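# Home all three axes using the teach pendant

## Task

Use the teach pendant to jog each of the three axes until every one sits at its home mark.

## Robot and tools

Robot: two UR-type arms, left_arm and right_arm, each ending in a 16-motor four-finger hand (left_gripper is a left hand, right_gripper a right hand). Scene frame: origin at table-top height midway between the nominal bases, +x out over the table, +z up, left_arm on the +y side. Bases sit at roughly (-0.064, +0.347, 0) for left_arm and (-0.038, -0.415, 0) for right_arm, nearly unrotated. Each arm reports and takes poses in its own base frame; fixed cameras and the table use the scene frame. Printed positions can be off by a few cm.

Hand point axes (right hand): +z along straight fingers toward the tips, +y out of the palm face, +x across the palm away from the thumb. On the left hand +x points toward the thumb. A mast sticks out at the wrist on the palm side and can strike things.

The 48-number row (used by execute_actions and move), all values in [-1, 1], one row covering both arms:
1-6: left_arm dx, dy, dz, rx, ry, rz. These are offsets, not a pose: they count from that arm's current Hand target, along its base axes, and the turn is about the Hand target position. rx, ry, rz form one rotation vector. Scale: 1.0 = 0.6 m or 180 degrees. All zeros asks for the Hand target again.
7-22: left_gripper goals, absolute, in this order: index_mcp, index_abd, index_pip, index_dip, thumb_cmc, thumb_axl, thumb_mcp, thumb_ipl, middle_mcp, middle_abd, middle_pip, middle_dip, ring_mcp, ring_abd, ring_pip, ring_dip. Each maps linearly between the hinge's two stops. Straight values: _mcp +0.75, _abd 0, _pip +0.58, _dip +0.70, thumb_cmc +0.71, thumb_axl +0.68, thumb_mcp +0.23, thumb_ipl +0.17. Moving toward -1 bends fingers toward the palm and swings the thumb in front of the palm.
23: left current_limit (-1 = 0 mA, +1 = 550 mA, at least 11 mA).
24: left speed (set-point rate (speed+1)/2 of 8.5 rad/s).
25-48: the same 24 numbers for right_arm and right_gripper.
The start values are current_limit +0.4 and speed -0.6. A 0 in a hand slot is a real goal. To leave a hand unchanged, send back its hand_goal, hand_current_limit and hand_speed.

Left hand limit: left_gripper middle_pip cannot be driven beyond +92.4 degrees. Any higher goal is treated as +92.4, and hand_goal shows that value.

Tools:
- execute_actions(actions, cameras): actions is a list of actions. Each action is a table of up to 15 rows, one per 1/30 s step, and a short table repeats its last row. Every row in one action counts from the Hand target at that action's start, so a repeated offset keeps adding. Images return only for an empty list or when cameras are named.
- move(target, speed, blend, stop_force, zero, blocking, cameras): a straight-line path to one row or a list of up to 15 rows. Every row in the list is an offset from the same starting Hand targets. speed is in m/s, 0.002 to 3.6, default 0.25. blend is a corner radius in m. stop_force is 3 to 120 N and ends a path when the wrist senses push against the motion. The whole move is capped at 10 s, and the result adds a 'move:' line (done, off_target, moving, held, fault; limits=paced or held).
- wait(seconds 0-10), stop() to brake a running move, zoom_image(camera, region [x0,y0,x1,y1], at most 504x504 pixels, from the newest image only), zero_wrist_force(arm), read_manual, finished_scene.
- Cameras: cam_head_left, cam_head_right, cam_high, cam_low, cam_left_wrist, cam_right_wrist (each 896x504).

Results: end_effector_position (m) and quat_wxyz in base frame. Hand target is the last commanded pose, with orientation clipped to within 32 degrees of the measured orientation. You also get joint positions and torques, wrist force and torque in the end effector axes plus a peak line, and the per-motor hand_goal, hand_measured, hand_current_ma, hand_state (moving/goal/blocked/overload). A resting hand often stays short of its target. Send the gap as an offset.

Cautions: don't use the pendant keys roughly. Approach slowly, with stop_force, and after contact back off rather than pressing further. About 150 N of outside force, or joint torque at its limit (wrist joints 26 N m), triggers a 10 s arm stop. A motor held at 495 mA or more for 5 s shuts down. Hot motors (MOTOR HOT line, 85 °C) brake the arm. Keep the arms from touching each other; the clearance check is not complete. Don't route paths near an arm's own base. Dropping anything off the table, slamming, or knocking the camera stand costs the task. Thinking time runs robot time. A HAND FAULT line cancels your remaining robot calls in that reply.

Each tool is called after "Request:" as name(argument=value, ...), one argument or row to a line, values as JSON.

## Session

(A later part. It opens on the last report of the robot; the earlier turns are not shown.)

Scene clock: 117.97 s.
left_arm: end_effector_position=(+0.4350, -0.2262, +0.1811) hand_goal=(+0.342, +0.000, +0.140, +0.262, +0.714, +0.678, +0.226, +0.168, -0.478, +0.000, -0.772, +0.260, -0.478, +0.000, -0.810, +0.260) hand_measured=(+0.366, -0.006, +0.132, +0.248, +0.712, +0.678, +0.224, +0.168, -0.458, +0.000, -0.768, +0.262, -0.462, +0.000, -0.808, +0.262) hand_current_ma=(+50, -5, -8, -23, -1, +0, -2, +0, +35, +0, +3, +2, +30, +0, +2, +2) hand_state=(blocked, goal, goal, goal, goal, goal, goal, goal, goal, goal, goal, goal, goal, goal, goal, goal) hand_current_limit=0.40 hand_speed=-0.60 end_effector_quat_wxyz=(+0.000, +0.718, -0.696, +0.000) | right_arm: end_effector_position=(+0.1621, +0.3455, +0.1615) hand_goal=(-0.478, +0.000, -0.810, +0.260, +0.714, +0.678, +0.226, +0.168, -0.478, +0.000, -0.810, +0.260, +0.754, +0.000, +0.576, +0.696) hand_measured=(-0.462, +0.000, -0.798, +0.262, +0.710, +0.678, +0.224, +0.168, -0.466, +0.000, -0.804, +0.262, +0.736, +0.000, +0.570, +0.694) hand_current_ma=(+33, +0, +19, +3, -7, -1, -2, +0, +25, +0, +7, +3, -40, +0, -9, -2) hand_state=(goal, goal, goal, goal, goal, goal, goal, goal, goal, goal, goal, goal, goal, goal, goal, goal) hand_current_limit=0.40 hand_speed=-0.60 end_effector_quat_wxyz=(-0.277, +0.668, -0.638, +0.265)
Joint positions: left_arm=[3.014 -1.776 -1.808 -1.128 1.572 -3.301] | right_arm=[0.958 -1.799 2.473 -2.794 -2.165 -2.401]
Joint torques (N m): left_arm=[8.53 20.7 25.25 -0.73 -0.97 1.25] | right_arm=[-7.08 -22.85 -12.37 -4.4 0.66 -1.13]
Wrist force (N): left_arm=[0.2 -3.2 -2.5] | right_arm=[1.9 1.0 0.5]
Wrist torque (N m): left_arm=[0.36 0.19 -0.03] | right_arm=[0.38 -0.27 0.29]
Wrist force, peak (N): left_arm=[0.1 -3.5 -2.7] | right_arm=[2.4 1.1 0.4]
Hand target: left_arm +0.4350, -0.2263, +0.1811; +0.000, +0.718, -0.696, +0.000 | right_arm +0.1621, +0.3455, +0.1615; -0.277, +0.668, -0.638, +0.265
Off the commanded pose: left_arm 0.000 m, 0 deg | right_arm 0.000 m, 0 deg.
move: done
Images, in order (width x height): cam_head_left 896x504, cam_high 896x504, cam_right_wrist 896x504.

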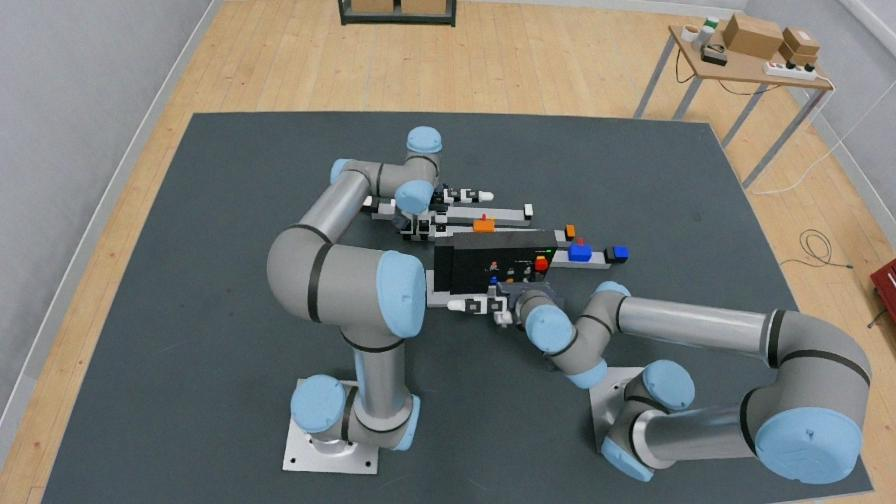

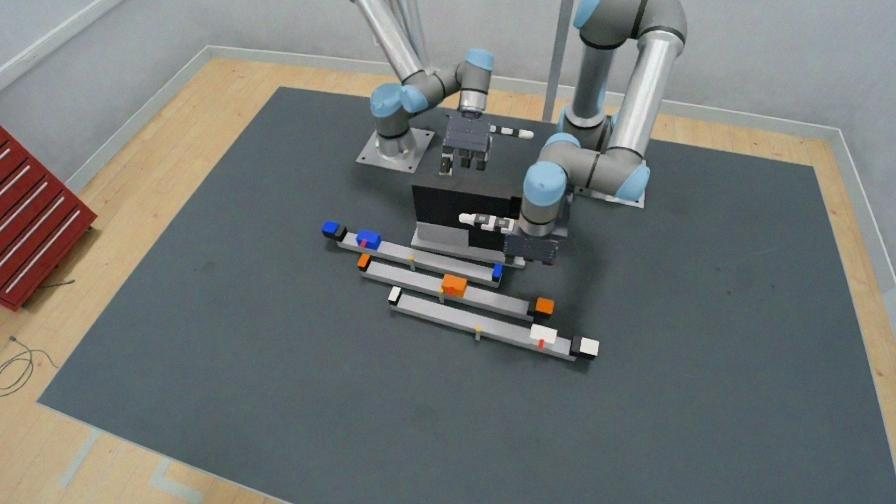

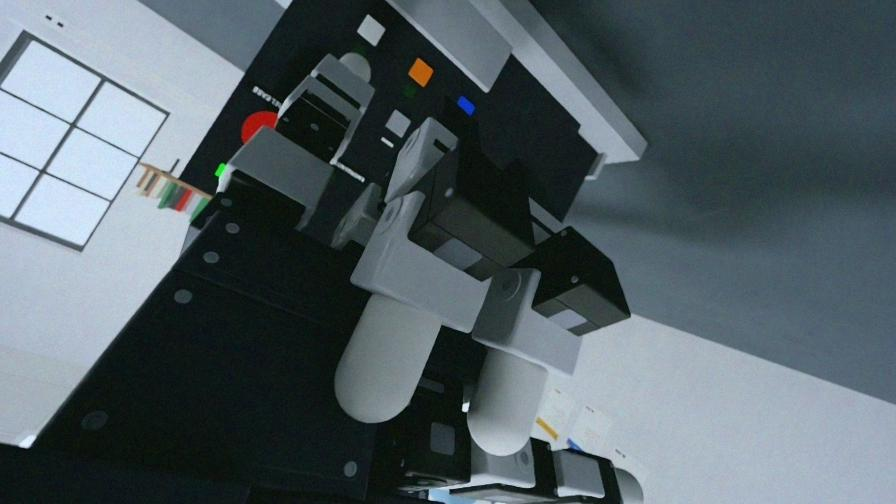

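Request:
move(
  target=[
    [0,0,0,0,0,0,0.342,0,0.139,0.261,0.714,0.678,0.226,0.168,-0.479,0,-0.772,0.26,-0.479,0,-0.81,0.26,0.4,-0.6,0.0467,0.002,0,0,0,0,-0.479,0,-0.81,0.26,0.714,0.678,0.226,0.168,-0.479,0,-0.81,0.26,0.754,0,0.576,0.696,0.4,-0.6],
  ],
  speed=0.015,
  stop_force=3,
  cameras=[],
)

Request:
move(
  target=[
    [0,0,0,0,0,0,0.342,0,0.139,0.261,0.714,0.678,0.226,0.168,-0.479,0,-0.772,0.26,-0.479,0,-0.81,0.26,0.4,-0.6,-0.0167,-0.0007,0,0,0,0,-0.479,0,-0.81,0.26,0.714,0.678,0.226,0.168,-0.479,0,-0.81,0.26,0.754,0,0.576,0.696,0.4,-0.6],
  ],
  speed=0.05,
  cameras=["cam_head_left", "cam_high", "cam_right_wrist"],
)

Request:
zoom_image(
  camera="cam_high",
  region=[310, 210, 510, 300],
)

Request:
zoom_image(
  camera="cam_head_left",
  region=[480, 240, 580, 300],
)

Scene clock: 121.73 s.
left_arm: end_effector_position=(+0.4350, -0.2263, +0.1811) hand_goal=(+0.342, +0.000, +0.140, +0.262, +0.714, +0.678, +0.226, +0.168, -0.478, +0.000, -0.772, +0.260, -0.478, +0.000, -0.810, +0.260) hand_measured=(+0.366, -0.006, +0.132, +0.248, +0.712, +0.678, +0.224, +0.168, -0.458, +0.000, -0.768, +0.262, -0.462, +0.000, -0.808, +0.262) hand_current_ma=(+50, -5, -8, -23, -1, +0, -2, +0, +35, +0, +3, +2, +30, +0, +2, +2) hand_state=(blocked, goal, goal, goal, goal, goal, goal, goal, goal, goal, goal, goal, goal, goal, goal, goal) hand_current_limit=0.40 hand_speed=-0.60 end_effector_quat_wxyz=(+0.000, +0.718, -0.696, +0.000) | right_arm: end_effector_position=(+0.1791, +0.3462, +0.1615) hand_goal=(-0.478, +0.000, -0.810, +0.260, +0.714, +0.678, +0.226, +0.168, -0.478, +0.000, -0.810, +0.260, +0.754, +0.000, +0.576, +0.696) hand_measured=(-0.462, +0.000, -0.798, +0.262, +0.710, +0.678, +0.224, +0.168, -0.466, +0.000, -0.804, +0.262, +0.734, +0.000, +0.568, +0.694) hand_current_ma=(+33, +0, +19, +3, -7, -1, -2, +0, +25, +0, +7, +3, -47, +0, -11, -2) hand_state=(goal, goal, goal, goal, goal, goal, goal, goal, goal, goal, goal, goal, blocked, goal, goal, goal) hand_current_limit=0.40 hand_speed=-0.60 end_effector_quat_wxyz=(-0.277, +0.668, -0.638, +0.265)
Joint positions: left_arm=[3.014 -1.776 -1.808 -1.128 1.572 -3.301] | right_arm=[0.913 -1.777 2.464 -2.832 -2.141 -2.446]
Joint torques (N m): left_arm=[8.86 20.45 25.65 -0.8 -0.97 1.35] | right_arm=[6.1 -22.97 -13.2 -1.33 -1.98 1.48]
Wrist force (N): left_arm=[0.0 -3.0 -2.3] | right_arm=[2.1 1.5 -2.4]
Wrist torque (N m): left_arm=[0.36 0.21 -0.04] | right_arm=[0.58 -0.19 0.27]
Wrist force, peak (N): left_arm=[-0.1 -3.5 -2.7] | right_arm=[2.1 1.7 -3.6]
Hand target: left_arm +0.4350, -0.2263, +0.1811; +0.000, +0.718, -0.696, +0.000 | right_arm +0.1791, +0.3462, +0.1615; -0.277, +0.668, -0.638, +0.265 (not the last commanded pose)
Off the commanded pose: left_arm 0.000 m, 0 deg | right_arm 0.011 m, 0 deg.
move: contact (right_arm)
No camera images: "cameras" was empty.

Scene clock: 122.53 s.
left_arm: end_effector_position=(+0.4350, -0.2263, +0.1811) hand_goal=(+0.342, +0.000, +0.140, +0.262, +0.714, +0.678, +0.226, +0.168, -0.478, +0.000, -0.772, +0.260, -0.478, +0.000, -0.810, +0.260) hand_measured=(+0.366, -0.006, +0.132, +0.248, +0.712, +0.678, +0.224, +0.168, -0.458, +0.000, -0.768, +0.262, -0.462, +0.000, -0.808, +0.262) hand_current_ma=(+50, -5, -8, -23, -1, +0, -2, +0, +35, +0, +3, +2, +30, +0, +2, +2) hand_state=(blocked, goal, goal, goal, goal, goal, goal, goal, goal, goal, goal, goal, goal, goal, goal, goal) hand_current_limit=0.40 hand_speed=-0.60 end_effector_quat_wxyz=(+0.000, +0.718, -0.696, +0.000) | right_arm: end_effector_position=(+0.1692, +0.3458, +0.1615) hand_goal=(-0.478, +0.000, -0.810, +0.260, +0.714, +0.678, +0.226, +0.168, -0.478, +0.000, -0.810, +0.260, +0.754, +0.000, +0.576, +0.696) hand_measured=(-0.462, +0.000, -0.798, +0.262, +0.710, +0.678, +0.224, +0.168, -0.466, +0.000, -0.804, +0.262, +0.736, +0.000, +0.570, +0.694) hand_current_ma=(+33, +0, +19, +3, -7, -1, -2, +0, +25, +0, +7, +3, -41, +0, -9, -2) hand_state=(goal, goal, goal, goal, goal, goal, goal, goal, goal, goal, goal, goal, goal, goal, goal, goal) hand_current_limit=0.40 hand_speed=-0.60 end_effector_quat_wxyz=(-0.277, +0.668, -0.638, +0.265)
Joint positions: left_arm=[3.014 -1.776 -1.808 -1.128 1.572 -3.301] | right_arm=[0.939 -1.79 2.469 -2.81 -2.155 -2.42]
Joint torques (N m): left_arm=[8.47 20.75 25.52 -0.81 -0.91 1.4] | right_arm=[6.07 -22.86 -13.1 -1.26 -1.95 1.64]
Wrist force (N): left_arm=[0.4 -3.1 -2.6] | right_arm=[1.8 1.1 0.1]
Wrist torque (N m): left_arm=[0.38 0.16 -0.01] | right_arm=[0.45 -0.27 0.19]
Wrist force, peak (N): left_arm=[0.3 -3.4 -2.6] | right_arm=[2.0 1.8 -2.3]
Hand target: left_arm +0.4350, -0.2263, +0.1811; +0.000, +0.718, -0.696, +0.000 | right_arm +0.1691, +0.3458, +0.1615; -0.277, +0.668, -0.638, +0.265
Off the commanded pose: left_arm 0.000 m, 0 deg | right_arm 0.000 m, 0 deg.
move: done
Images, in order (width x height): cam_head_left 896x504, cam_high 896x504, cam_right_wrist 896x504.

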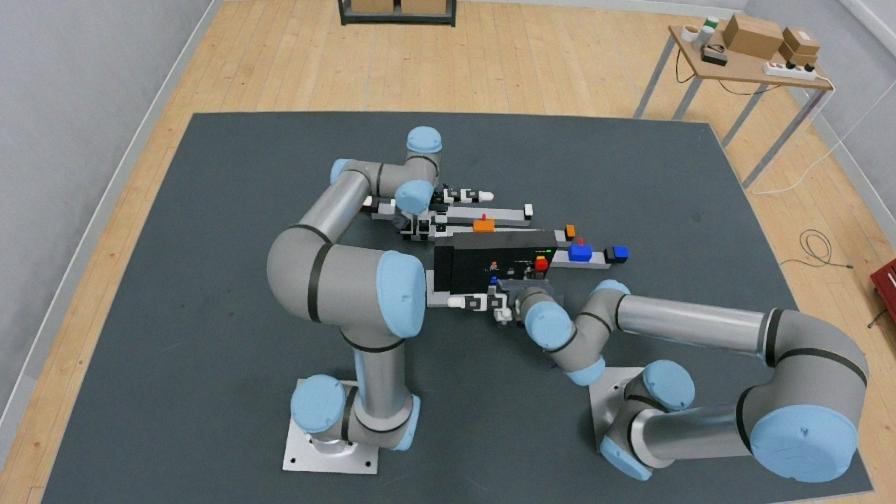

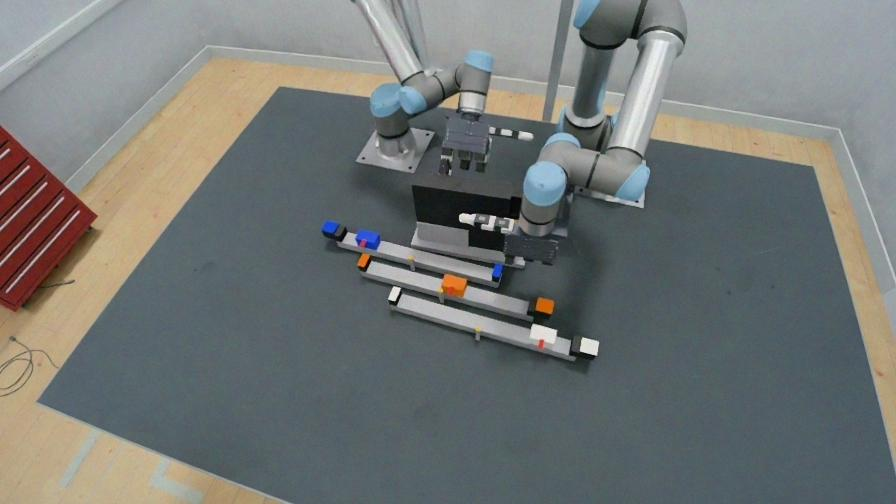

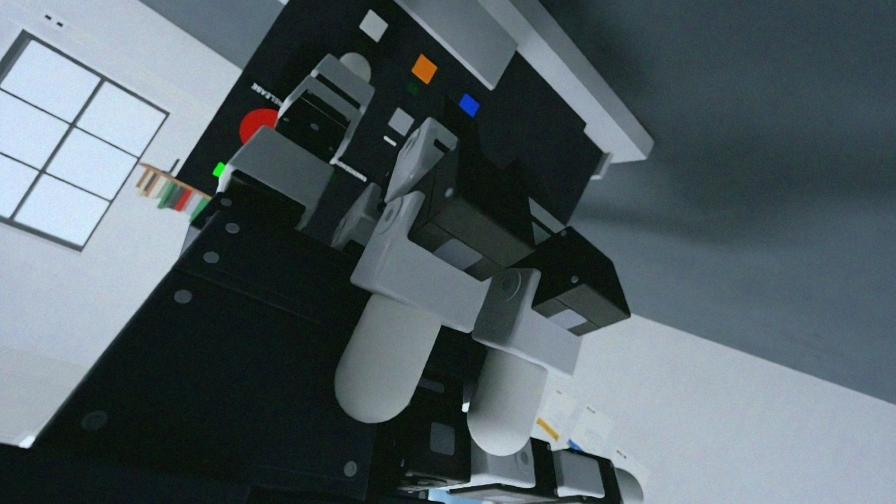

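Scaled by 2.520 from the camera's 896x504 image, which has a finer 1280x720 frame.

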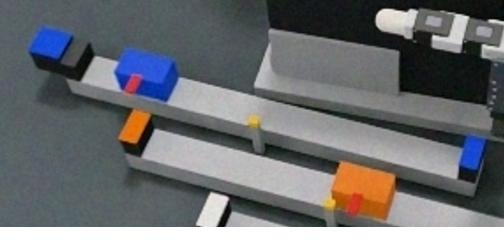

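Scaled by 5.040 from the camera's 896x504 image, which has a finer 1280x720 frame.

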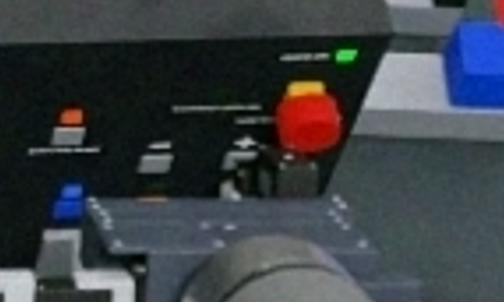

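Request:
move(
  target=[
    [0,0,0,0,0,0,0.342,0,0.139,0.261,0.714,0.678,0.226,0.168,-0.479,0,-0.772,0.26,-0.479,0,-0.81,0.26,0.4,-0.6,-0.0117,0.0749,0,0,0,0,-0.479,0,-0.81,0.26,0.714,0.678,0.226,0.168,-0.479,0,-0.81,0.26,0.754,0,0.576,0.696,0.4,-0.6],
  ],
  speed=0.05,
  cameras=["cam_right_wrist"],
)

Request:
zoom_image(
  camera="cam_right_wrist",
  region=[240, 0, 540, 170],
)

Scene clock: 124.73 s.
left_arm: end_effector_position=(+0.4350, -0.2263, +0.1811) hand_goal=(+0.342, +0.000, +0.140, +0.262, +0.714, +0.678, +0.226, +0.168, -0.478, +0.000, -0.772, +0.260, -0.478, +0.000, -0.810, +0.260) hand_measured=(+0.366, -0.006, +0.132, +0.248, +0.712, +0.678, +0.224, +0.168, -0.458, +0.000, -0.768, +0.262, -0.462, +0.000, -0.808, +0.262) hand_current_ma=(+50, -5, -8, -23, -1, +0, -2, +0, +35, +0, +3, +2, +30, +0, +2, +2) hand_state=(blocked, goal, goal, goal, goal, goal, goal, goal, goal, goal, goal, goal, goal, goal, goal, goal) hand_current_limit=0.40 hand_speed=-0.60 end_effector_quat_wxyz=(+0.000, +0.718, -0.696, +0.000) | right_arm: end_effector_position=(+0.1621, +0.3907, +0.1615) hand_goal=(-0.478, +0.000, -0.810, +0.260, +0.714, +0.678, +0.226, +0.168, -0.478, +0.000, -0.810, +0.260, +0.754, +0.000, +0.576, +0.696) hand_measured=(-0.462, +0.000, -0.798, +0.262, +0.710, +0.678, +0.224, +0.168, -0.466, +0.000, -0.804, +0.262, +0.736, +0.000, +0.570, +0.694) hand_current_ma=(+33, +0, +19, +3, -7, -1, -2, +0, +25, +0, +7, +3, -40, +0, -9, -2) hand_state=(goal, goal, goal, goal, goal, goal, goal, goal, goal, goal, goal, goal, goal, goal, goal, goal) hand_current_limit=0.40 hand_speed=-0.60 end_effector_quat_wxyz=(-0.277, +0.668, -0.638, +0.265)
Joint positions: left_arm=[3.014 -1.776 -1.808 -1.128 1.572 -3.301] | right_arm=[1.035 -1.681 2.369 -2.761 -2.203 -2.32]
Joint torques (N m): left_arm=[8.32 20.44 24.47 -0.79 -0.91 1.4] | right_arm=[6.21 -0.86 -26.23 -1.34 -2.02 1.45]
Wrist force (N): left_arm=[0.1 -3.2 -2.5] | right_arm=[1.4 1.0 -0.3]
Wrist torque (N m): left_arm=[0.36 0.20 -0.04] | right_arm=[0.44 -0.19 0.11]
Wrist force, peak (N): left_arm=[0.3 -3.5 -2.6] | right_arm=[2.6 1.4 0.0]
Hand target: left_arm +0.4350, -0.2263, +0.1811; +0.000, +0.718, -0.696, +0.000 | right_arm +0.1621, +0.3908, +0.1615; -0.277, +0.668, -0.638, +0.265
Off the commanded pose: left_arm 0.000 m, 0 deg | right_arm 0.000 m, 0 deg.
move: done
Images, in order (width x height): cam_right_wrist 896x504.

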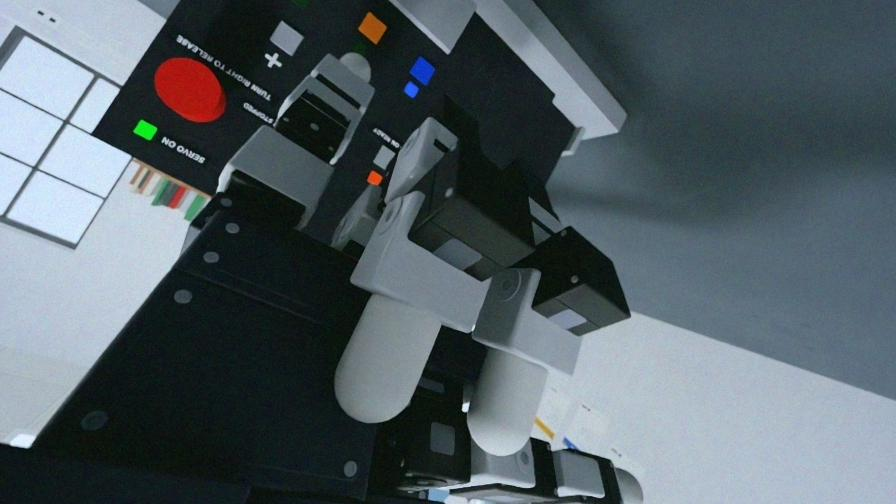

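Scaled by 1.680 from the camera's 896x504 image, which has a finer 1280x720 frame.

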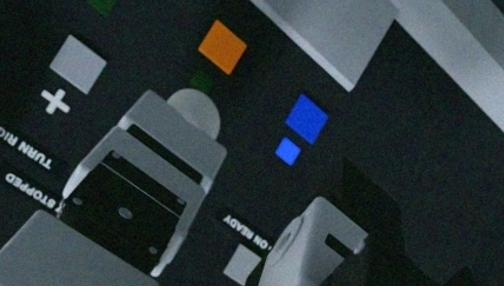

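Request:
move(
  target=[
    [0,0,0,0,0,0,0.342,0,0.139,0.261,0.714,0.678,0.226,0.168,-0.479,0,-0.772,0.26,-0.479,0,-0.81,0.26,0.4,-0.6,0.0467,0.002,0,0,0,0,-0.479,0,-0.81,0.26,0.714,0.678,0.226,0.168,-0.479,0,-0.81,0.26,0.754,0,0.576,0.696,0.4,-0.6],
  ],
  speed=0.015,
  stop_force=3,
  cameras=["cam_high"],
)

Request:
wait(
  seconds=2,
  cameras=["cam_high"],
)

Request:
move(
  target=[
    [0,0,0,0,0,0,0.342,0,0.139,0.261,0.714,0.678,0.226,0.168,-0.479,0,-0.772,0.26,-0.479,0,-0.81,0.26,0.4,-0.6,-0.0167,-0.0007,0,0,0,0,-0.479,0,-0.81,0.26,0.714,0.678,0.226,0.168,-0.479,0,-0.81,0.26,0.754,0,0.576,0.696,0.4,-0.6],
  ],
  speed=0.05,
  cameras=["cam_high"],
)

Request:
zoom_image(
  camera="cam_high",
  region=[310, 210, 510, 300],
)

Scene clock: 128.50 s.
left_arm: end_effector_position=(+0.4350, -0.2263, +0.1811) hand_goal=(+0.342, +0.000, +0.140, +0.262, +0.714, +0.678, +0.226, +0.168, -0.478, +0.000, -0.772, +0.260, -0.478, +0.000, -0.810, +0.260) hand_measured=(+0.366, -0.006, +0.132, +0.248, +0.712, +0.678, +0.224, +0.168, -0.458, +0.000, -0.768, +0.262, -0.462, +0.000, -0.808, +0.262) hand_current_ma=(+50, -5, -8, -23, -1, +0, -2, +0, +35, +0, +3, +2, +30, +0, +2, +2) hand_state=(blocked, goal, goal, goal, goal, goal, goal, goal, goal, goal, goal, goal, goal, goal, goal, goal) hand_current_limit=0.40 hand_speed=-0.60 end_effector_quat_wxyz=(+0.000, +0.718, -0.696, +0.000) | right_arm: end_effector_position=(+0.1757, +0.3913, +0.1615) hand_goal=(-0.478, +0.000, -0.810, +0.260, +0.714, +0.678, +0.226, +0.168, -0.478, +0.000, -0.810, +0.260, +0.754, +0.000, +0.576, +0.696) hand_measured=(-0.462, +0.000, -0.798, +0.262, +0.710, +0.678, +0.224, +0.168, -0.466, +0.000, -0.804, +0.262, +0.732, +0.000, +0.568, +0.694) hand_current_ma=(+33, +0, +19, +3, -7, -1, -2, +0, +25, +0, +7, +3, -51, -1, -12, -2) hand_state=(goal, goal, goal, goal, goal, goal, goal, goal, goal, goal, goal, goal, blocked, goal, goal, goal) hand_current_limit=0.40 hand_speed=-0.60 end_effector_quat_wxyz=(-0.277, +0.668, -0.638, +0.265)
Joint positions: left_arm=[3.014 -1.776 -1.808 -1.128 1.572 -3.301] | right_arm=[1.002 -1.666 2.362 -2.79 -2.187 -2.355]
Joint torques (N m): left_arm=[8.29 21.06 22.93 -0.67 -0.96 1.47] | right_arm=[5.92 -28.82 -12.31 -1.34 -2.04 1.5]
Wrist force (N): left_arm=[0.0 -3.3 -2.6] | right_arm=[1.9 1.9 -2.3]
Wrist torque (N m): left_arm=[0.35 0.20 -0.03] | right_arm=[0.54 -0.08 0.26]
Wrist force, peak (N): left_arm=[0.1 -3.5 -2.6] | right_arm=[1.9 2.1 -3.8]
Hand target: left_arm +0.4350, -0.2263, +0.1811; +0.000, +0.718, -0.696, +0.000 | right_arm +0.1757, +0.3913, +0.1615; -0.277, +0.668, -0.638, +0.265 (not the last commanded pose)
Off the commanded pose: left_arm 0.000 m, 0 deg | right_arm 0.014 m, 0 deg.
move: contact (right_arm)
Images, in order (width x height): cam_high 896x504.

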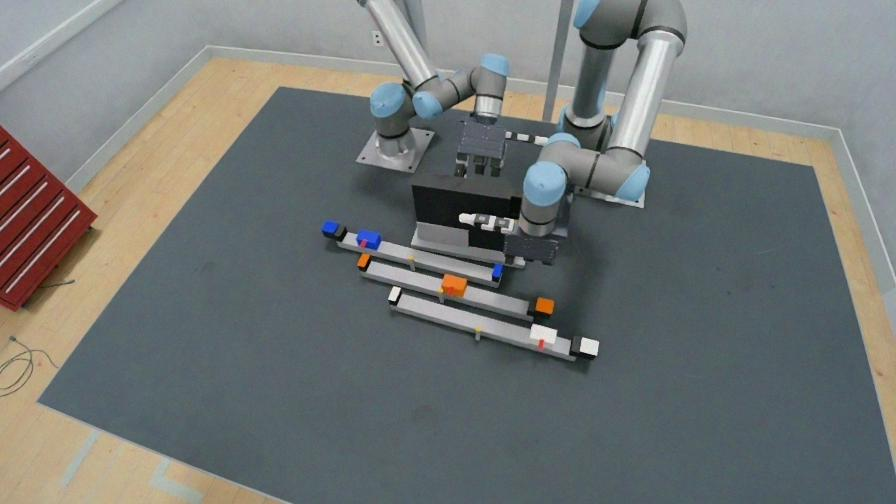

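Scene clock: 130.50 s.
left_arm: end_effector_position=(+0.4350, -0.2263, +0.1811) hand_goal=(+0.342, +0.000, +0.140, +0.262, +0.714, +0.678, +0.226, +0.168, -0.478, +0.000, -0.772, +0.260, -0.478, +0.000, -0.810, +0.260) hand_measured=(+0.366, -0.006, +0.132, +0.248, +0.712, +0.678, +0.224, +0.168, -0.458, +0.000, -0.768, +0.262, -0.462, +0.000, -0.808, +0.262) hand_current_ma=(+50, -5, -8, -23, -1, +0, -2, +0, +35, +0, +3, +2, +30, +0, +2, +2) hand_state=(blocked, goal, goal, goal, goal, goal, goal, goal, goal, goal, goal, goal, goal, goal, goal, goal) hand_current_limit=0.40 hand_speed=-0.60 end_effector_quat_wxyz=(+0.000, +0.718, -0.696, +0.000) | right_arm: end_effector_position=(+0.1757, +0.3913, +0.1615) hand_goal=(-0.478, +0.000, -0.810, +0.260, +0.714, +0.678, +0.226, +0.168, -0.478, +0.000, -0.810, +0.260, +0.754, +0.000, +0.576, +0.696) hand_measured=(-0.462, +0.000, -0.798, +0.262, +0.710, +0.678, +0.224, +0.168, -0.466, +0.000, -0.804, +0.262, +0.732, +0.000, +0.568, +0.694) hand_current_ma=(+33, +0, +19, +3, -7, -1, -2, +0, +25, +0, +7, +3, -51, -1, -12, -2) hand_state=(goal, goal, goal, goal, goal, goal, goal, goal, goal, goal, goal, goal, blocked, goal, goal, goal) hand_current_limit=0.40 hand_speed=-0.60 end_effector_quat_wxyz=(-0.277, +0.668, -0.638, +0.265)
Joint positions: left_arm=[3.014 -1.776 -1.808 -1.128 1.572 -3.301] | right_arm=[1.002 -1.666 2.362 -2.79 -2.187 -2.355]
Joint torques (N m): left_arm=[8.43 20.81 23.08 -0.64 -0.92 1.35] | right_arm=[6.1 -28.74 -13.47 -1.32 -2.07 1.41]
Wrist force (N): left_arm=[0.0 -3.3 -2.5] | right_arm=[2.0 1.8 -1.9]
Wrist torque (N m): left_arm=[0.34 0.21 -0.04] | right_arm=[0.48 -0.10 0.26]
Wrist force, peak (N): left_arm=[0.1 -3.6 -2.6] | right_arm=[1.9 2.1 -2.3]
Hand target: left_arm +0.4350, -0.2263, +0.1811; +0.000, +0.718, -0.696, +0.000 | right_arm +0.1757, +0.3913, +0.1615; -0.277, +0.668, -0.638, +0.265 (not the last commanded pose)
Off the commanded pose: left_arm 0.000 m, 0 deg | right_arm 0.014 m, 0 deg.
wait: 2.00 s; at rest by 0.17 s
Images, in order (width x height): cam_high 896x504.

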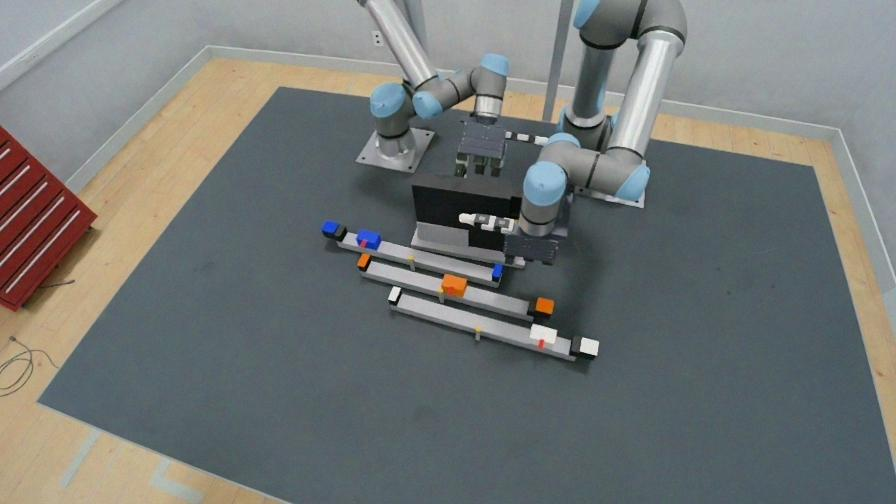

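Scene clock: 131.30 s.
left_arm: end_effector_position=(+0.4350, -0.2263, +0.1811) hand_goal=(+0.342, +0.000, +0.140, +0.262, +0.714, +0.678, +0.226, +0.168, -0.478, +0.000, -0.772, +0.260, -0.478, +0.000, -0.810, +0.260) hand_measured=(+0.366, -0.006, +0.132, +0.248, +0.712, +0.678, +0.224, +0.168, -0.458, +0.000, -0.768, +0.262, -0.462, +0.000, -0.808, +0.262) hand_current_ma=(+50, -5, -8, -23, -1, +0, -2, +0, +35, +0, +3, +2, +30, +0, +2, +2) hand_state=(blocked, goal, goal, goal, goal, goal, goal, goal, goal, goal, goal, goal, goal, goal, goal, goal) hand_current_limit=0.40 hand_speed=-0.60 end_effector_quat_wxyz=(+0.000, +0.718, -0.696, +0.000) | right_arm: end_effector_position=(+0.1657, +0.3909, +0.1615) hand_goal=(-0.478, +0.000, -0.810, +0.260, +0.714, +0.678, +0.226, +0.168, -0.478, +0.000, -0.810, +0.260, +0.754, +0.000, +0.576, +0.696) hand_measured=(-0.462, +0.000, -0.798, +0.262, +0.710, +0.678, +0.224, +0.168, -0.466, +0.000, -0.804, +0.262, +0.736, +0.000, +0.570, +0.694) hand_current_ma=(+33, +0, +19, +3, -7, -1, -2, +0, +25, +0, +7, +3, -41, -1, -9, -2) hand_state=(goal, goal, goal, goal, goal, goal, goal, goal, goal, goal, goal, goal, goal, goal, goal, goal) hand_current_limit=0.40 hand_speed=-0.60 end_effector_quat_wxyz=(-0.277, +0.668, -0.638, +0.265)
Joint positions: left_arm=[3.014 -1.776 -1.808 -1.128 1.572 -3.301] | right_arm=[1.026 -1.677 2.367 -2.769 -2.199 -2.329]
Joint torques (N m): left_arm=[8.85 20.21 23.21 -0.7 -0.93 1.49] | right_arm=[5.93 -28.8 -12.93 -1.25 -2.1 1.62]
Wrist force (N): left_arm=[0.3 -3.1 -2.4] | right_arm=[1.8 0.9 -0.4]
Wrist torque (N m): left_arm=[0.36 0.17 -0.01] | right_arm=[0.42 -0.22 0.14]
Wrist force, peak (N): left_arm=[0.1 -3.5 -2.7] | right_arm=[2.1 1.9 -2.0]
Hand target: left_arm +0.4350, -0.2263, +0.1811; +0.000, +0.718, -0.696, +0.000 | right_arm +0.1657, +0.3909, +0.1615; -0.277, +0.668, -0.638, +0.265
Off the commanded pose: left_arm 0.000 m, 0 deg | right_arm 0.000 m, 0 deg.
move: done
Images, in order (width x height): cam_high 896x504.

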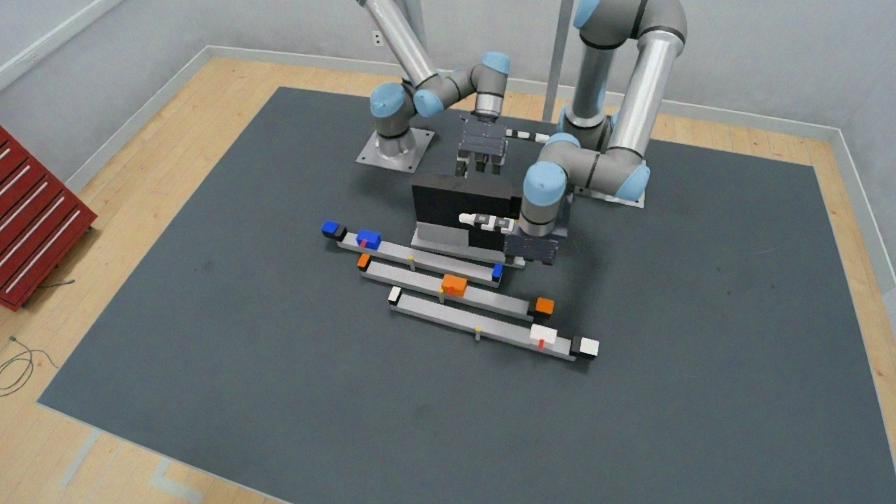

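Scaled by 2.520 from the camera's 896x504 image, which has a finer 1280x720 frame.

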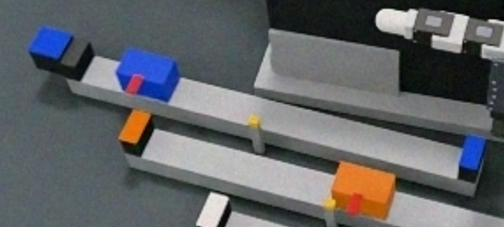

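Request:
move(
  target=[
    [0,0,0,0,0,0,0.342,0,0.139,0.261,0.714,0.678,0.226,0.168,-0.479,0,-0.772,0.26,-0.479,0,-0.81,0.26,0.4,-0.6,0,0,0,0,0,0,-0.479,0,-0.81,0.26,0.714,0.678,0.226,0.168,-0.479,0,-0.81,0.26,0.754,0,0.576,0.696,0.4,-0.6],
    [0,0,0,0,0,0,0.342,0,0.139,0.261,0.714,0.678,0.226,0.168,-0.479,0,-0.772,0.26,-0.479,0,-0.81,0.26,0.4,-0.6,0.0467,0.002,0,0,0,0,-0.479,0,-0.81,0.26,0.714,0.678,0.226,0.168,-0.479,0,-0.81,0.26,0.754,0,0.576,0.696,0.4,-0.6],
  ],
  speed=0.015,
  stop_force=5,
  cameras=["cam_high"],
)

Request:
wait(
  seconds=2,
  cameras=["cam_high"],
)

Request:
zoom_image(
  camera="cam_high",
  region=[310, 210, 510, 300],
)

Scene clock: 134.63 s.
left_arm: end_effector_position=(+0.4350, -0.2263, +0.1811) hand_goal=(+0.342, +0.000, +0.140, +0.262, +0.714, +0.678, +0.226, +0.168, -0.478, +0.000, -0.772, +0.260, -0.478, +0.000, -0.810, +0.260) hand_measured=(+0.366, -0.006, +0.132, +0.248, +0.712, +0.678, +0.224, +0.168, -0.458, +0.000, -0.768, +0.262, -0.462, +0.000, -0.808, +0.262) hand_current_ma=(+50, -5, -8, -23, -1, +0, -2, +0, +35, +0, +3, +2, +30, +0, +2, +2) hand_state=(blocked, goal, goal, goal, goal, goal, goal, goal, goal, goal, goal, goal, goal, goal, goal, goal) hand_current_limit=0.40 hand_speed=-0.60 end_effector_quat_wxyz=(+0.000, +0.718, -0.696, +0.000) | right_arm: end_effector_position=(+0.1839, +0.3917, +0.1615) hand_goal=(-0.478, +0.000, -0.810, +0.260, +0.714, +0.678, +0.226, +0.168, -0.478, +0.000, -0.810, +0.260, +0.754, +0.000, +0.576, +0.696) hand_measured=(-0.462, +0.000, -0.798, +0.262, +0.710, +0.678, +0.224, +0.168, -0.466, +0.000, -0.804, +0.262, +0.690, -0.002, +0.544, +0.682) hand_current_ma=(+33, +0, +19, +3, -7, -1, -2, +0, +25, +0, +7, +3, -202, -1, -75, -25) hand_state=(goal, goal, goal, goal, goal, goal, goal, goal, goal, goal, goal, goal, blocked, goal, blocked, goal) hand_current_limit=0.40 hand_speed=-0.60 end_effector_quat_wxyz=(-0.277, +0.668, -0.638, +0.265)
Joint positions: left_arm=[3.014 -1.776 -1.808 -1.128 1.572 -3.301] | right_arm=[0.983 -1.657 2.357 -2.806 -2.178 -2.375]
Joint torques (N m): left_arm=[8.56 20.57 22.75 -0.67 -1.05 1.4] | right_arm=[5.13 -29.72 -13.61 -1.53 -2.48 1.44]
Wrist force (N): left_arm=[0.1 -3.4 -2.5] | right_arm=[2.0 3.2 -1.5]
Wrist torque (N m): left_arm=[0.33 0.20 -0.02] | right_arm=[0.33 -0.16 0.37]
Wrist force, peak (N): left_arm=[0.0 -3.6 -2.7] | right_arm=[2.2 2.9 -5.5]
Hand target: left_arm +0.4350, -0.2263, +0.1811; +0.000, +0.718, -0.696, +0.000 | right_arm +0.1839, +0.3917, +0.1615; -0.277, +0.668, -0.638, +0.265 (not the last commanded pose)
Off the commanded pose: left_arm 0.000 m, 0 deg | right_arm 0.010 m, 0 deg.
move: contact (right_arm); path passed 1 of 2 targets
Images, in order (width x height): cam_high 896x504.

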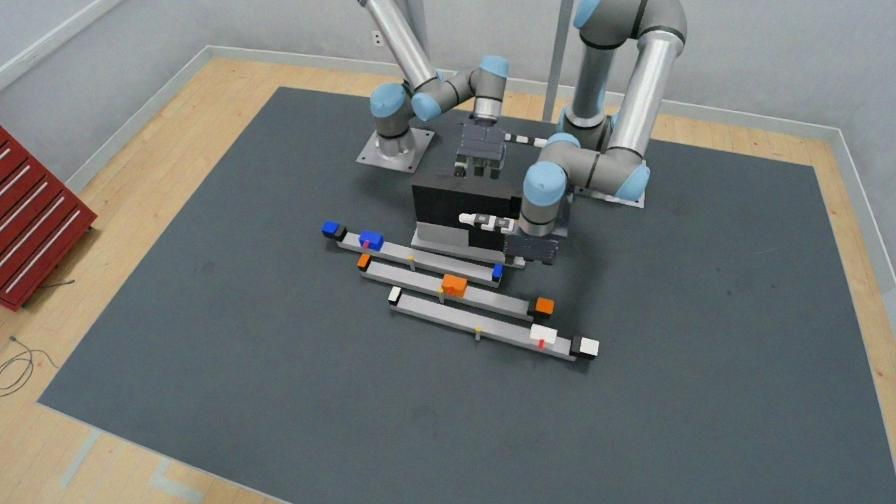

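Scene clock: 136.63 s.
left_arm: end_effector_position=(+0.4350, -0.2263, +0.1811) hand_goal=(+0.342, +0.000, +0.140, +0.262, +0.714, +0.678, +0.226, +0.168, -0.478, +0.000, -0.772, +0.260, -0.478, +0.000, -0.810, +0.260) hand_measured=(+0.366, -0.006, +0.132, +0.248, +0.712, +0.678, +0.224, +0.168, -0.458, +0.000, -0.768, +0.262, -0.462, +0.000, -0.808, +0.262) hand_current_ma=(+50, -5, -8, -23, -1, +0, -2, +0, +35, +0, +3, +2, +30, +0, +2, +2) hand_state=(blocked, goal, goal, goal, goal, goal, goal, goal, goal, goal, goal, goal, goal, goal, goal, goal) hand_current_limit=0.40 hand_speed=-0.60 end_effector_quat_wxyz=(+0.000, +0.718, -0.696, +0.000) | right_arm: end_effector_position=(+0.1839, +0.3917, +0.1615) hand_goal=(-0.478, +0.000, -0.810, +0.260, +0.714, +0.678, +0.226, +0.168, -0.478, +0.000, -0.810, +0.260, +0.754, +0.000, +0.576, +0.696) hand_measured=(-0.462, +0.000, -0.798, +0.262, +0.710, +0.678, +0.224, +0.168, -0.466, +0.000, -0.804, +0.262, +0.690, -0.002, +0.544, +0.682) hand_current_ma=(+33, +0, +19, +3, -7, -1, -2, +0, +25, +0, +7, +3, -202, -1, -75, -25) hand_state=(goal, goal, goal, goal, goal, goal, goal, goal, goal, goal, goal, goal, blocked, goal, blocked, goal) hand_current_limit=0.40 hand_speed=-0.60 end_effector_quat_wxyz=(-0.277, +0.668, -0.638, +0.265)
Joint positions: left_arm=[3.014 -1.776 -1.808 -1.128 1.572 -3.301] | right_arm=[0.983 -1.657 2.357 -2.806 -2.178 -2.375]
Joint torques (N m): left_arm=[8.36 20.69 21.69 -0.45 -1.03 1.31] | right_arm=[5.59 -29.04 -13.38 -1.71 -2.38 1.4]
Wrist force (N): left_arm=[0.1 -3.1 -2.4] | right_arm=[2.0 3.2 -0.9]
Wrist torque (N m): left_arm=[0.36 0.20 -0.03] | right_arm=[0.27 -0.17 0.37]
Wrist force, peak (N): left_arm=[0.1 -3.5 -2.6] | right_arm=[2.1 3.6 -1.2]
Hand target: left_arm +0.4350, -0.2263, +0.1811; +0.000, +0.718, -0.696, +0.000 | right_arm +0.1839, +0.3917, +0.1615; -0.277, +0.668, -0.638, +0.265 (not the last commanded pose)
Off the commanded pose: left_arm 0.000 m, 0 deg | right_arm 0.010 m, 0 deg.
wait: 2.00 s; at rest by 0.17 s
Images, in order (width x height): cam_high 896x504.

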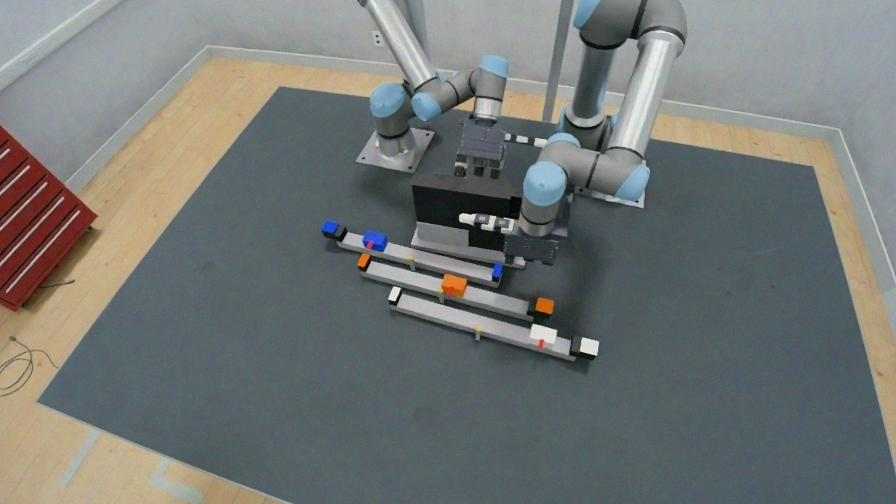

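Scaled by 2.520 from the camera's 896x504 image, which has a finer 1280x720 frame.

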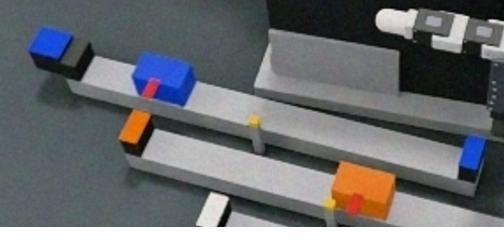

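Request:
wait(
  seconds=8,
  cameras=["cam_high"],
)

Request:
zoom_image(
  camera="cam_high",
  region=[310, 210, 510, 300],
)

Scene clock: 145.03 s.
left_arm: end_effector_position=(+0.4350, -0.2263, +0.1811) hand_goal=(+0.342, +0.000, +0.140, +0.262, +0.714, +0.678, +0.226, +0.168, -0.478, +0.000, -0.772, +0.260, -0.478, +0.000, -0.810, +0.260) hand_measured=(+0.366, -0.006, +0.132, +0.248, +0.712, +0.678, +0.224, +0.168, -0.458, +0.000, -0.768, +0.262, -0.462, +0.000, -0.808, +0.262) hand_current_ma=(+50, -5, -8, -23, -1, +0, -2, +0, +35, +0, +3, +2, +30, +0, +2, +2) hand_state=(blocked, goal, goal, goal, goal, goal, goal, goal, goal, goal, goal, goal, goal, goal, goal, goal) hand_current_limit=0.40 hand_speed=-0.60 end_effector_quat_wxyz=(+0.000, +0.718, -0.696, +0.000) | right_arm: end_effector_position=(+0.1839, +0.3917, +0.1615) hand_goal=(-0.478, +0.000, -0.810, +0.260, +0.714, +0.678, +0.226, +0.168, -0.478, +0.000, -0.810, +0.260, +0.754, +0.000, +0.576, +0.696) hand_measured=(-0.462, +0.000, -0.798, +0.262, +0.710, +0.678, +0.224, +0.168, -0.466, +0.000, -0.804, +0.262, +0.690, -0.002, +0.544, +0.682) hand_current_ma=(+33, +0, +19, +3, -7, -1, -2, +0, +25, +0, +7, +3, -202, -1, -75, -25) hand_state=(goal, goal, goal, goal, goal, goal, goal, goal, goal, goal, goal, goal, blocked, goal, blocked, goal) hand_current_limit=0.40 hand_speed=-0.60 end_effector_quat_wxyz=(-0.277, +0.668, -0.638, +0.265)
Joint positions: left_arm=[3.014 -1.776 -1.808 -1.128 1.572 -3.301] | right_arm=[0.983 -1.657 2.357 -2.806 -2.178 -2.375]
Joint torques (N m): left_arm=[8.03 20.93 20.15 -0.55 -1.09 1.39] | right_arm=[5.73 -29.39 -14 -1.88 -2.26 1.33]
Wrist force (N): left_arm=[0.1 -3.2 -2.4] | right_arm=[1.8 3.2 -1.2]
Wrist torque (N m): left_arm=[0.35 0.20 -0.03] | right_arm=[0.30 -0.14 0.35]
Wrist force, peak (N): left_arm=[0.1 -3.5 -2.7] | right_arm=[2.2 3.6 -1.2]
Hand target: left_arm +0.4350, -0.2263, +0.1811; +0.000, +0.718, -0.696, +0.000 | right_arm +0.1839, +0.3917, +0.1615; -0.277, +0.668, -0.638, +0.265 (not the last commanded pose)
Off the commanded pose: left_arm 0.000 m, 0 deg | right_arm 0.010 m, 0 deg.
wait: 8.00 s; at rest from the start
Images, in order (width x height): cam_high 896x504.

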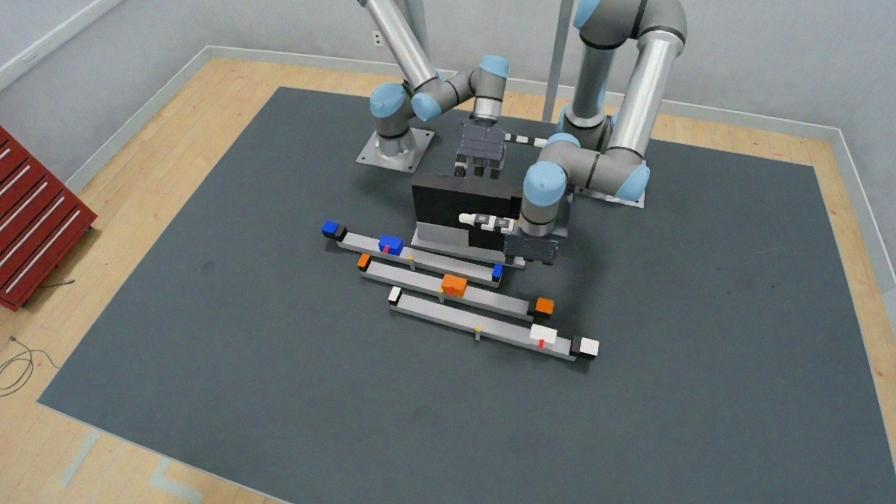

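Scaled by 2.520 from the camera's 896x504 image, which has a finer 1280x720 frame.

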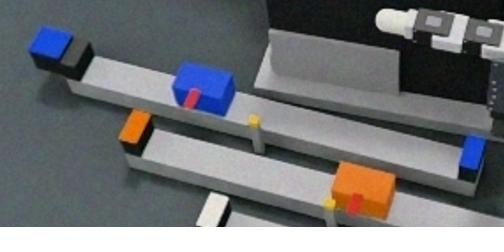

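Request:
wait(
  seconds=9,
  cameras=["cam_high"],
)

Request:
move(
  target=[
    [0,0,0,0,0,0,0.342,0,0.139,0.261,0.714,0.678,0.226,0.168,-0.479,0,-0.772,0.26,-0.479,0,-0.81,0.26,0.4,-0.6,-0.02,-0.0008,0,0,0,0,-0.479,0,-0.81,0.26,0.714,0.678,0.226,0.168,-0.479,0,-0.81,0.26,0.754,0,0.576,0.696,0.4,-0.6],
  ],
  speed=0.05,
  cameras=["cam_high"],
)

Request:
zoom_image(
  camera="cam_high",
  region=[310, 210, 510, 300],
)

Request:
zoom_image(
  camera="cam_high",
  region=[380, 220, 450, 270],
)

Scene clock: 154.93 s.
left_arm: end_effector_position=(+0.4350, -0.2263, +0.1811) hand_goal=(+0.342, +0.000, +0.140, +0.262, +0.714, +0.678, +0.226, +0.168, -0.478, +0.000, -0.772, +0.260, -0.478, +0.000, -0.810, +0.260) hand_measured=(+0.366, -0.006, +0.132, +0.248, +0.712, +0.678, +0.224, +0.168, -0.458, +0.000, -0.768, +0.262, -0.462, +0.000, -0.808, +0.262) hand_current_ma=(+50, -5, -8, -23, -1, +0, -2, +0, +35, +0, +3, +2, +30, +0, +2, +2) hand_state=(blocked, goal, goal, goal, goal, goal, goal, goal, goal, goal, goal, goal, goal, goal, goal, goal) hand_current_limit=0.40 hand_speed=-0.60 end_effector_quat_wxyz=(+0.000, +0.718, -0.696, +0.000) | right_arm: end_effector_position=(+0.1839, +0.3917, +0.1615) hand_goal=(-0.478, +0.000, -0.810, +0.260, +0.714, +0.678, +0.226, +0.168, -0.478, +0.000, -0.810, +0.260, +0.754, +0.000, +0.576, +0.696) hand_measured=(-0.462, +0.000, -0.798, +0.262, +0.710, +0.678, +0.224, +0.168, -0.466, +0.000, -0.804, +0.262, +0.690, -0.002, +0.544, +0.682) hand_current_ma=(+33, +0, +19, +3, -7, -1, -2, +0, +25, +0, +7, +3, -202, -1, -75, -25) hand_state=(goal, goal, goal, goal, goal, goal, goal, goal, goal, goal, goal, goal, blocked, goal, blocked, goal) hand_current_limit=0.40 hand_speed=-0.60 end_effector_quat_wxyz=(-0.277, +0.668, -0.638, +0.265)
Joint positions: left_arm=[3.014 -1.776 -1.808 -1.128 1.572 -3.301] | right_arm=[0.983 -1.657 2.357 -2.806 -2.178 -2.375]
Joint torques (N m): left_arm=[7.76 21.71 17.79 -0.38 -1.17 1.35] | right_arm=[5.13 -29.77 -14.62 -2.02 -2.19 1.22]
Wrist force (N): left_arm=[0.1 -3.3 -2.4] | right_arm=[2.1 3.6 -0.9]
Wrist torque (N m): left_arm=[0.33 0.20 -0.02] | right_arm=[0.33 -0.19 0.39]
Wrist force, peak (N): left_arm=[0.0 -3.6 -2.6] | right_arm=[2.1 3.6 -1.3]
Hand target: left_arm +0.4350, -0.2263, +0.1811; +0.000, +0.718, -0.696, +0.000 | right_arm +0.1839, +0.3917, +0.1615; -0.277, +0.668, -0.638, +0.265 (not the last commanded pose)
Off the commanded pose: left_arm 0.000 m, 0 deg | right_arm 0.010 m, 0 deg.
wait: 9.00 s; at rest from the start
Images, in order (width x height): cam_high 896x504.

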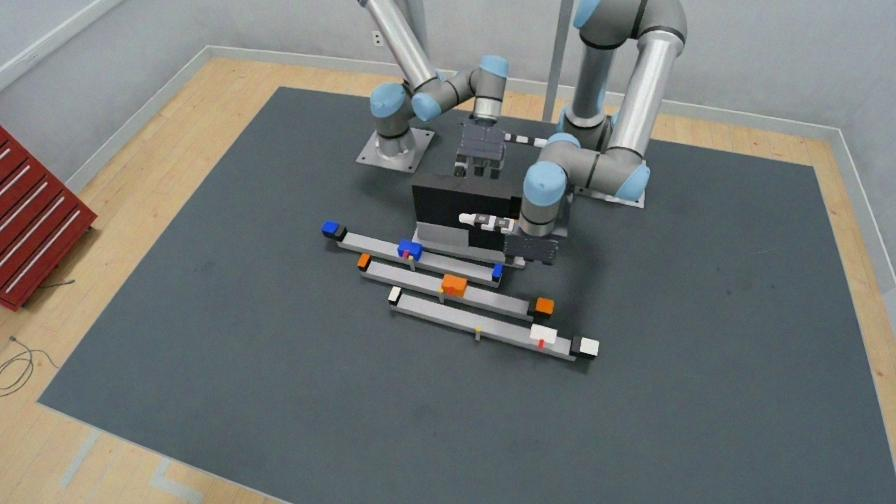

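Scene clock: 155.77 s.
left_arm: end_effector_position=(+0.4350, -0.2263, +0.1811) hand_goal=(+0.342, +0.000, +0.140, +0.262, +0.714, +0.678, +0.226, +0.168, -0.478, +0.000, -0.772, +0.260, -0.478, +0.000, -0.810, +0.260) hand_measured=(+0.366, -0.006, +0.132, +0.248, +0.712, +0.678, +0.224, +0.168, -0.458, +0.000, -0.768, +0.262, -0.462, +0.000, -0.808, +0.262) hand_current_ma=(+50, -5, -8, -23, -1, +0, -2, +0, +35, +0, +3, +2, +30, +0, +2, +2) hand_state=(blocked, goal, goal, goal, goal, goal, goal, goal, goal, goal, goal, goal, goal, goal, goal, goal) hand_current_limit=0.40 hand_speed=-0.60 end_effector_quat_wxyz=(+0.000, +0.718, -0.696, +0.000) | right_arm: end_effector_position=(+0.1719, +0.3912, +0.1615) hand_goal=(-0.478, +0.000, -0.810, +0.260, +0.714, +0.678, +0.226, +0.168, -0.478, +0.000, -0.810, +0.260, +0.754, +0.000, +0.576, +0.696) hand_measured=(-0.462, +0.000, -0.798, +0.262, +0.710, +0.678, +0.224, +0.168, -0.466, +0.000, -0.804, +0.262, +0.736, -0.002, +0.570, +0.692) hand_current_ma=(+33, +0, +19, +3, -7, -1, -2, +0, +25, +0, +7, +3, -41, -1, -9, -4) hand_state=(goal, goal, goal, goal, goal, goal, goal, goal, goal, goal, goal, goal, goal, goal, goal, goal) hand_current_limit=0.40 hand_speed=-0.60 end_effector_quat_wxyz=(-0.277, +0.668, -0.638, +0.265) end_effector_velocity=(+0.000, +0.000, +0.000) end_effector_angular_velocity=(+0.002, +0.000, -0.003)
Joint positions: left_arm=[3.014 -1.776 -1.808 -1.128 1.572 -3.301] | right_arm=[1.011 -1.67 2.364 -2.782 -2.192 -2.345]
Joint velocities: left_arm=[within noise] | right_arm=[0.001 0 0 0.001 -0.001 0.005]
Joint torques (N m): left_arm=[7.84 20.32 17.91 -0.34 -1.25 1.32] | right_arm=[6.43 -28.84 -13.24 -1.31 -2.01 1.6]
Wrist force (N): left_arm=[0.2 -3.2 -2.2] | right_arm=[1.6 1.3 -0.2]
Wrist torque (N m): left_arm=[0.33 0.19 -0.02] | right_arm=[0.44 -0.18 0.15]
Wrist force, peak (N): left_arm=[0.0 -3.4 -2.7] | right_arm=[2.0 3.4 -1.0]
Hand target: left_arm +0.4350, -0.2263, +0.1811; +0.000, +0.718, -0.696, +0.000 | right_arm +0.1719, +0.3912, +0.1615; -0.277, +0.668, -0.638, +0.265
Off the commanded pose: left_arm 0.000 m, 0 deg | right_arm 0.000 m, 0 deg.
move: done
Images, in order (width x height): cam_high 896x504.

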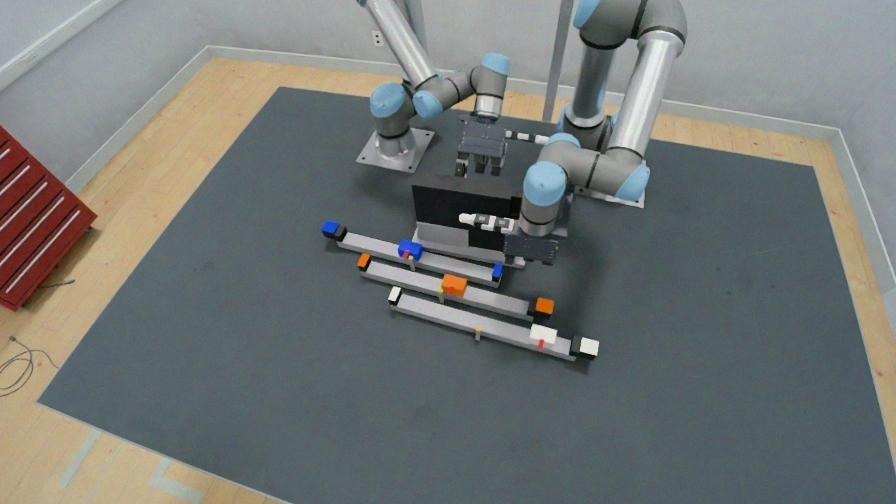

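Scaled by 2.520 from the camera's 896x504 image, which has a finer 1280x720 frame.

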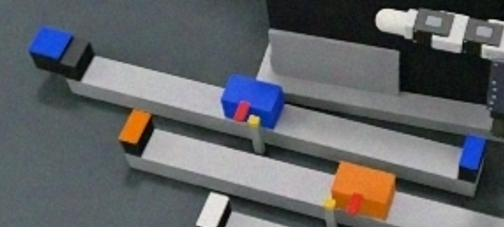

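Scaled by 7.200 from the camera's 896x504 image, which has a finer 1280x720 frame.

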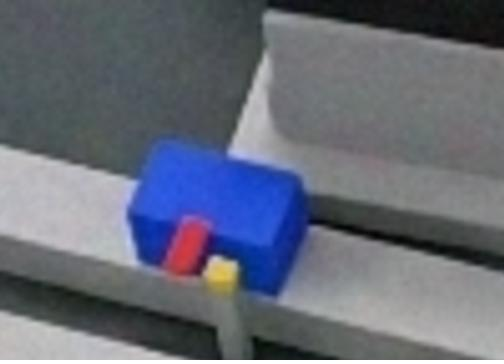

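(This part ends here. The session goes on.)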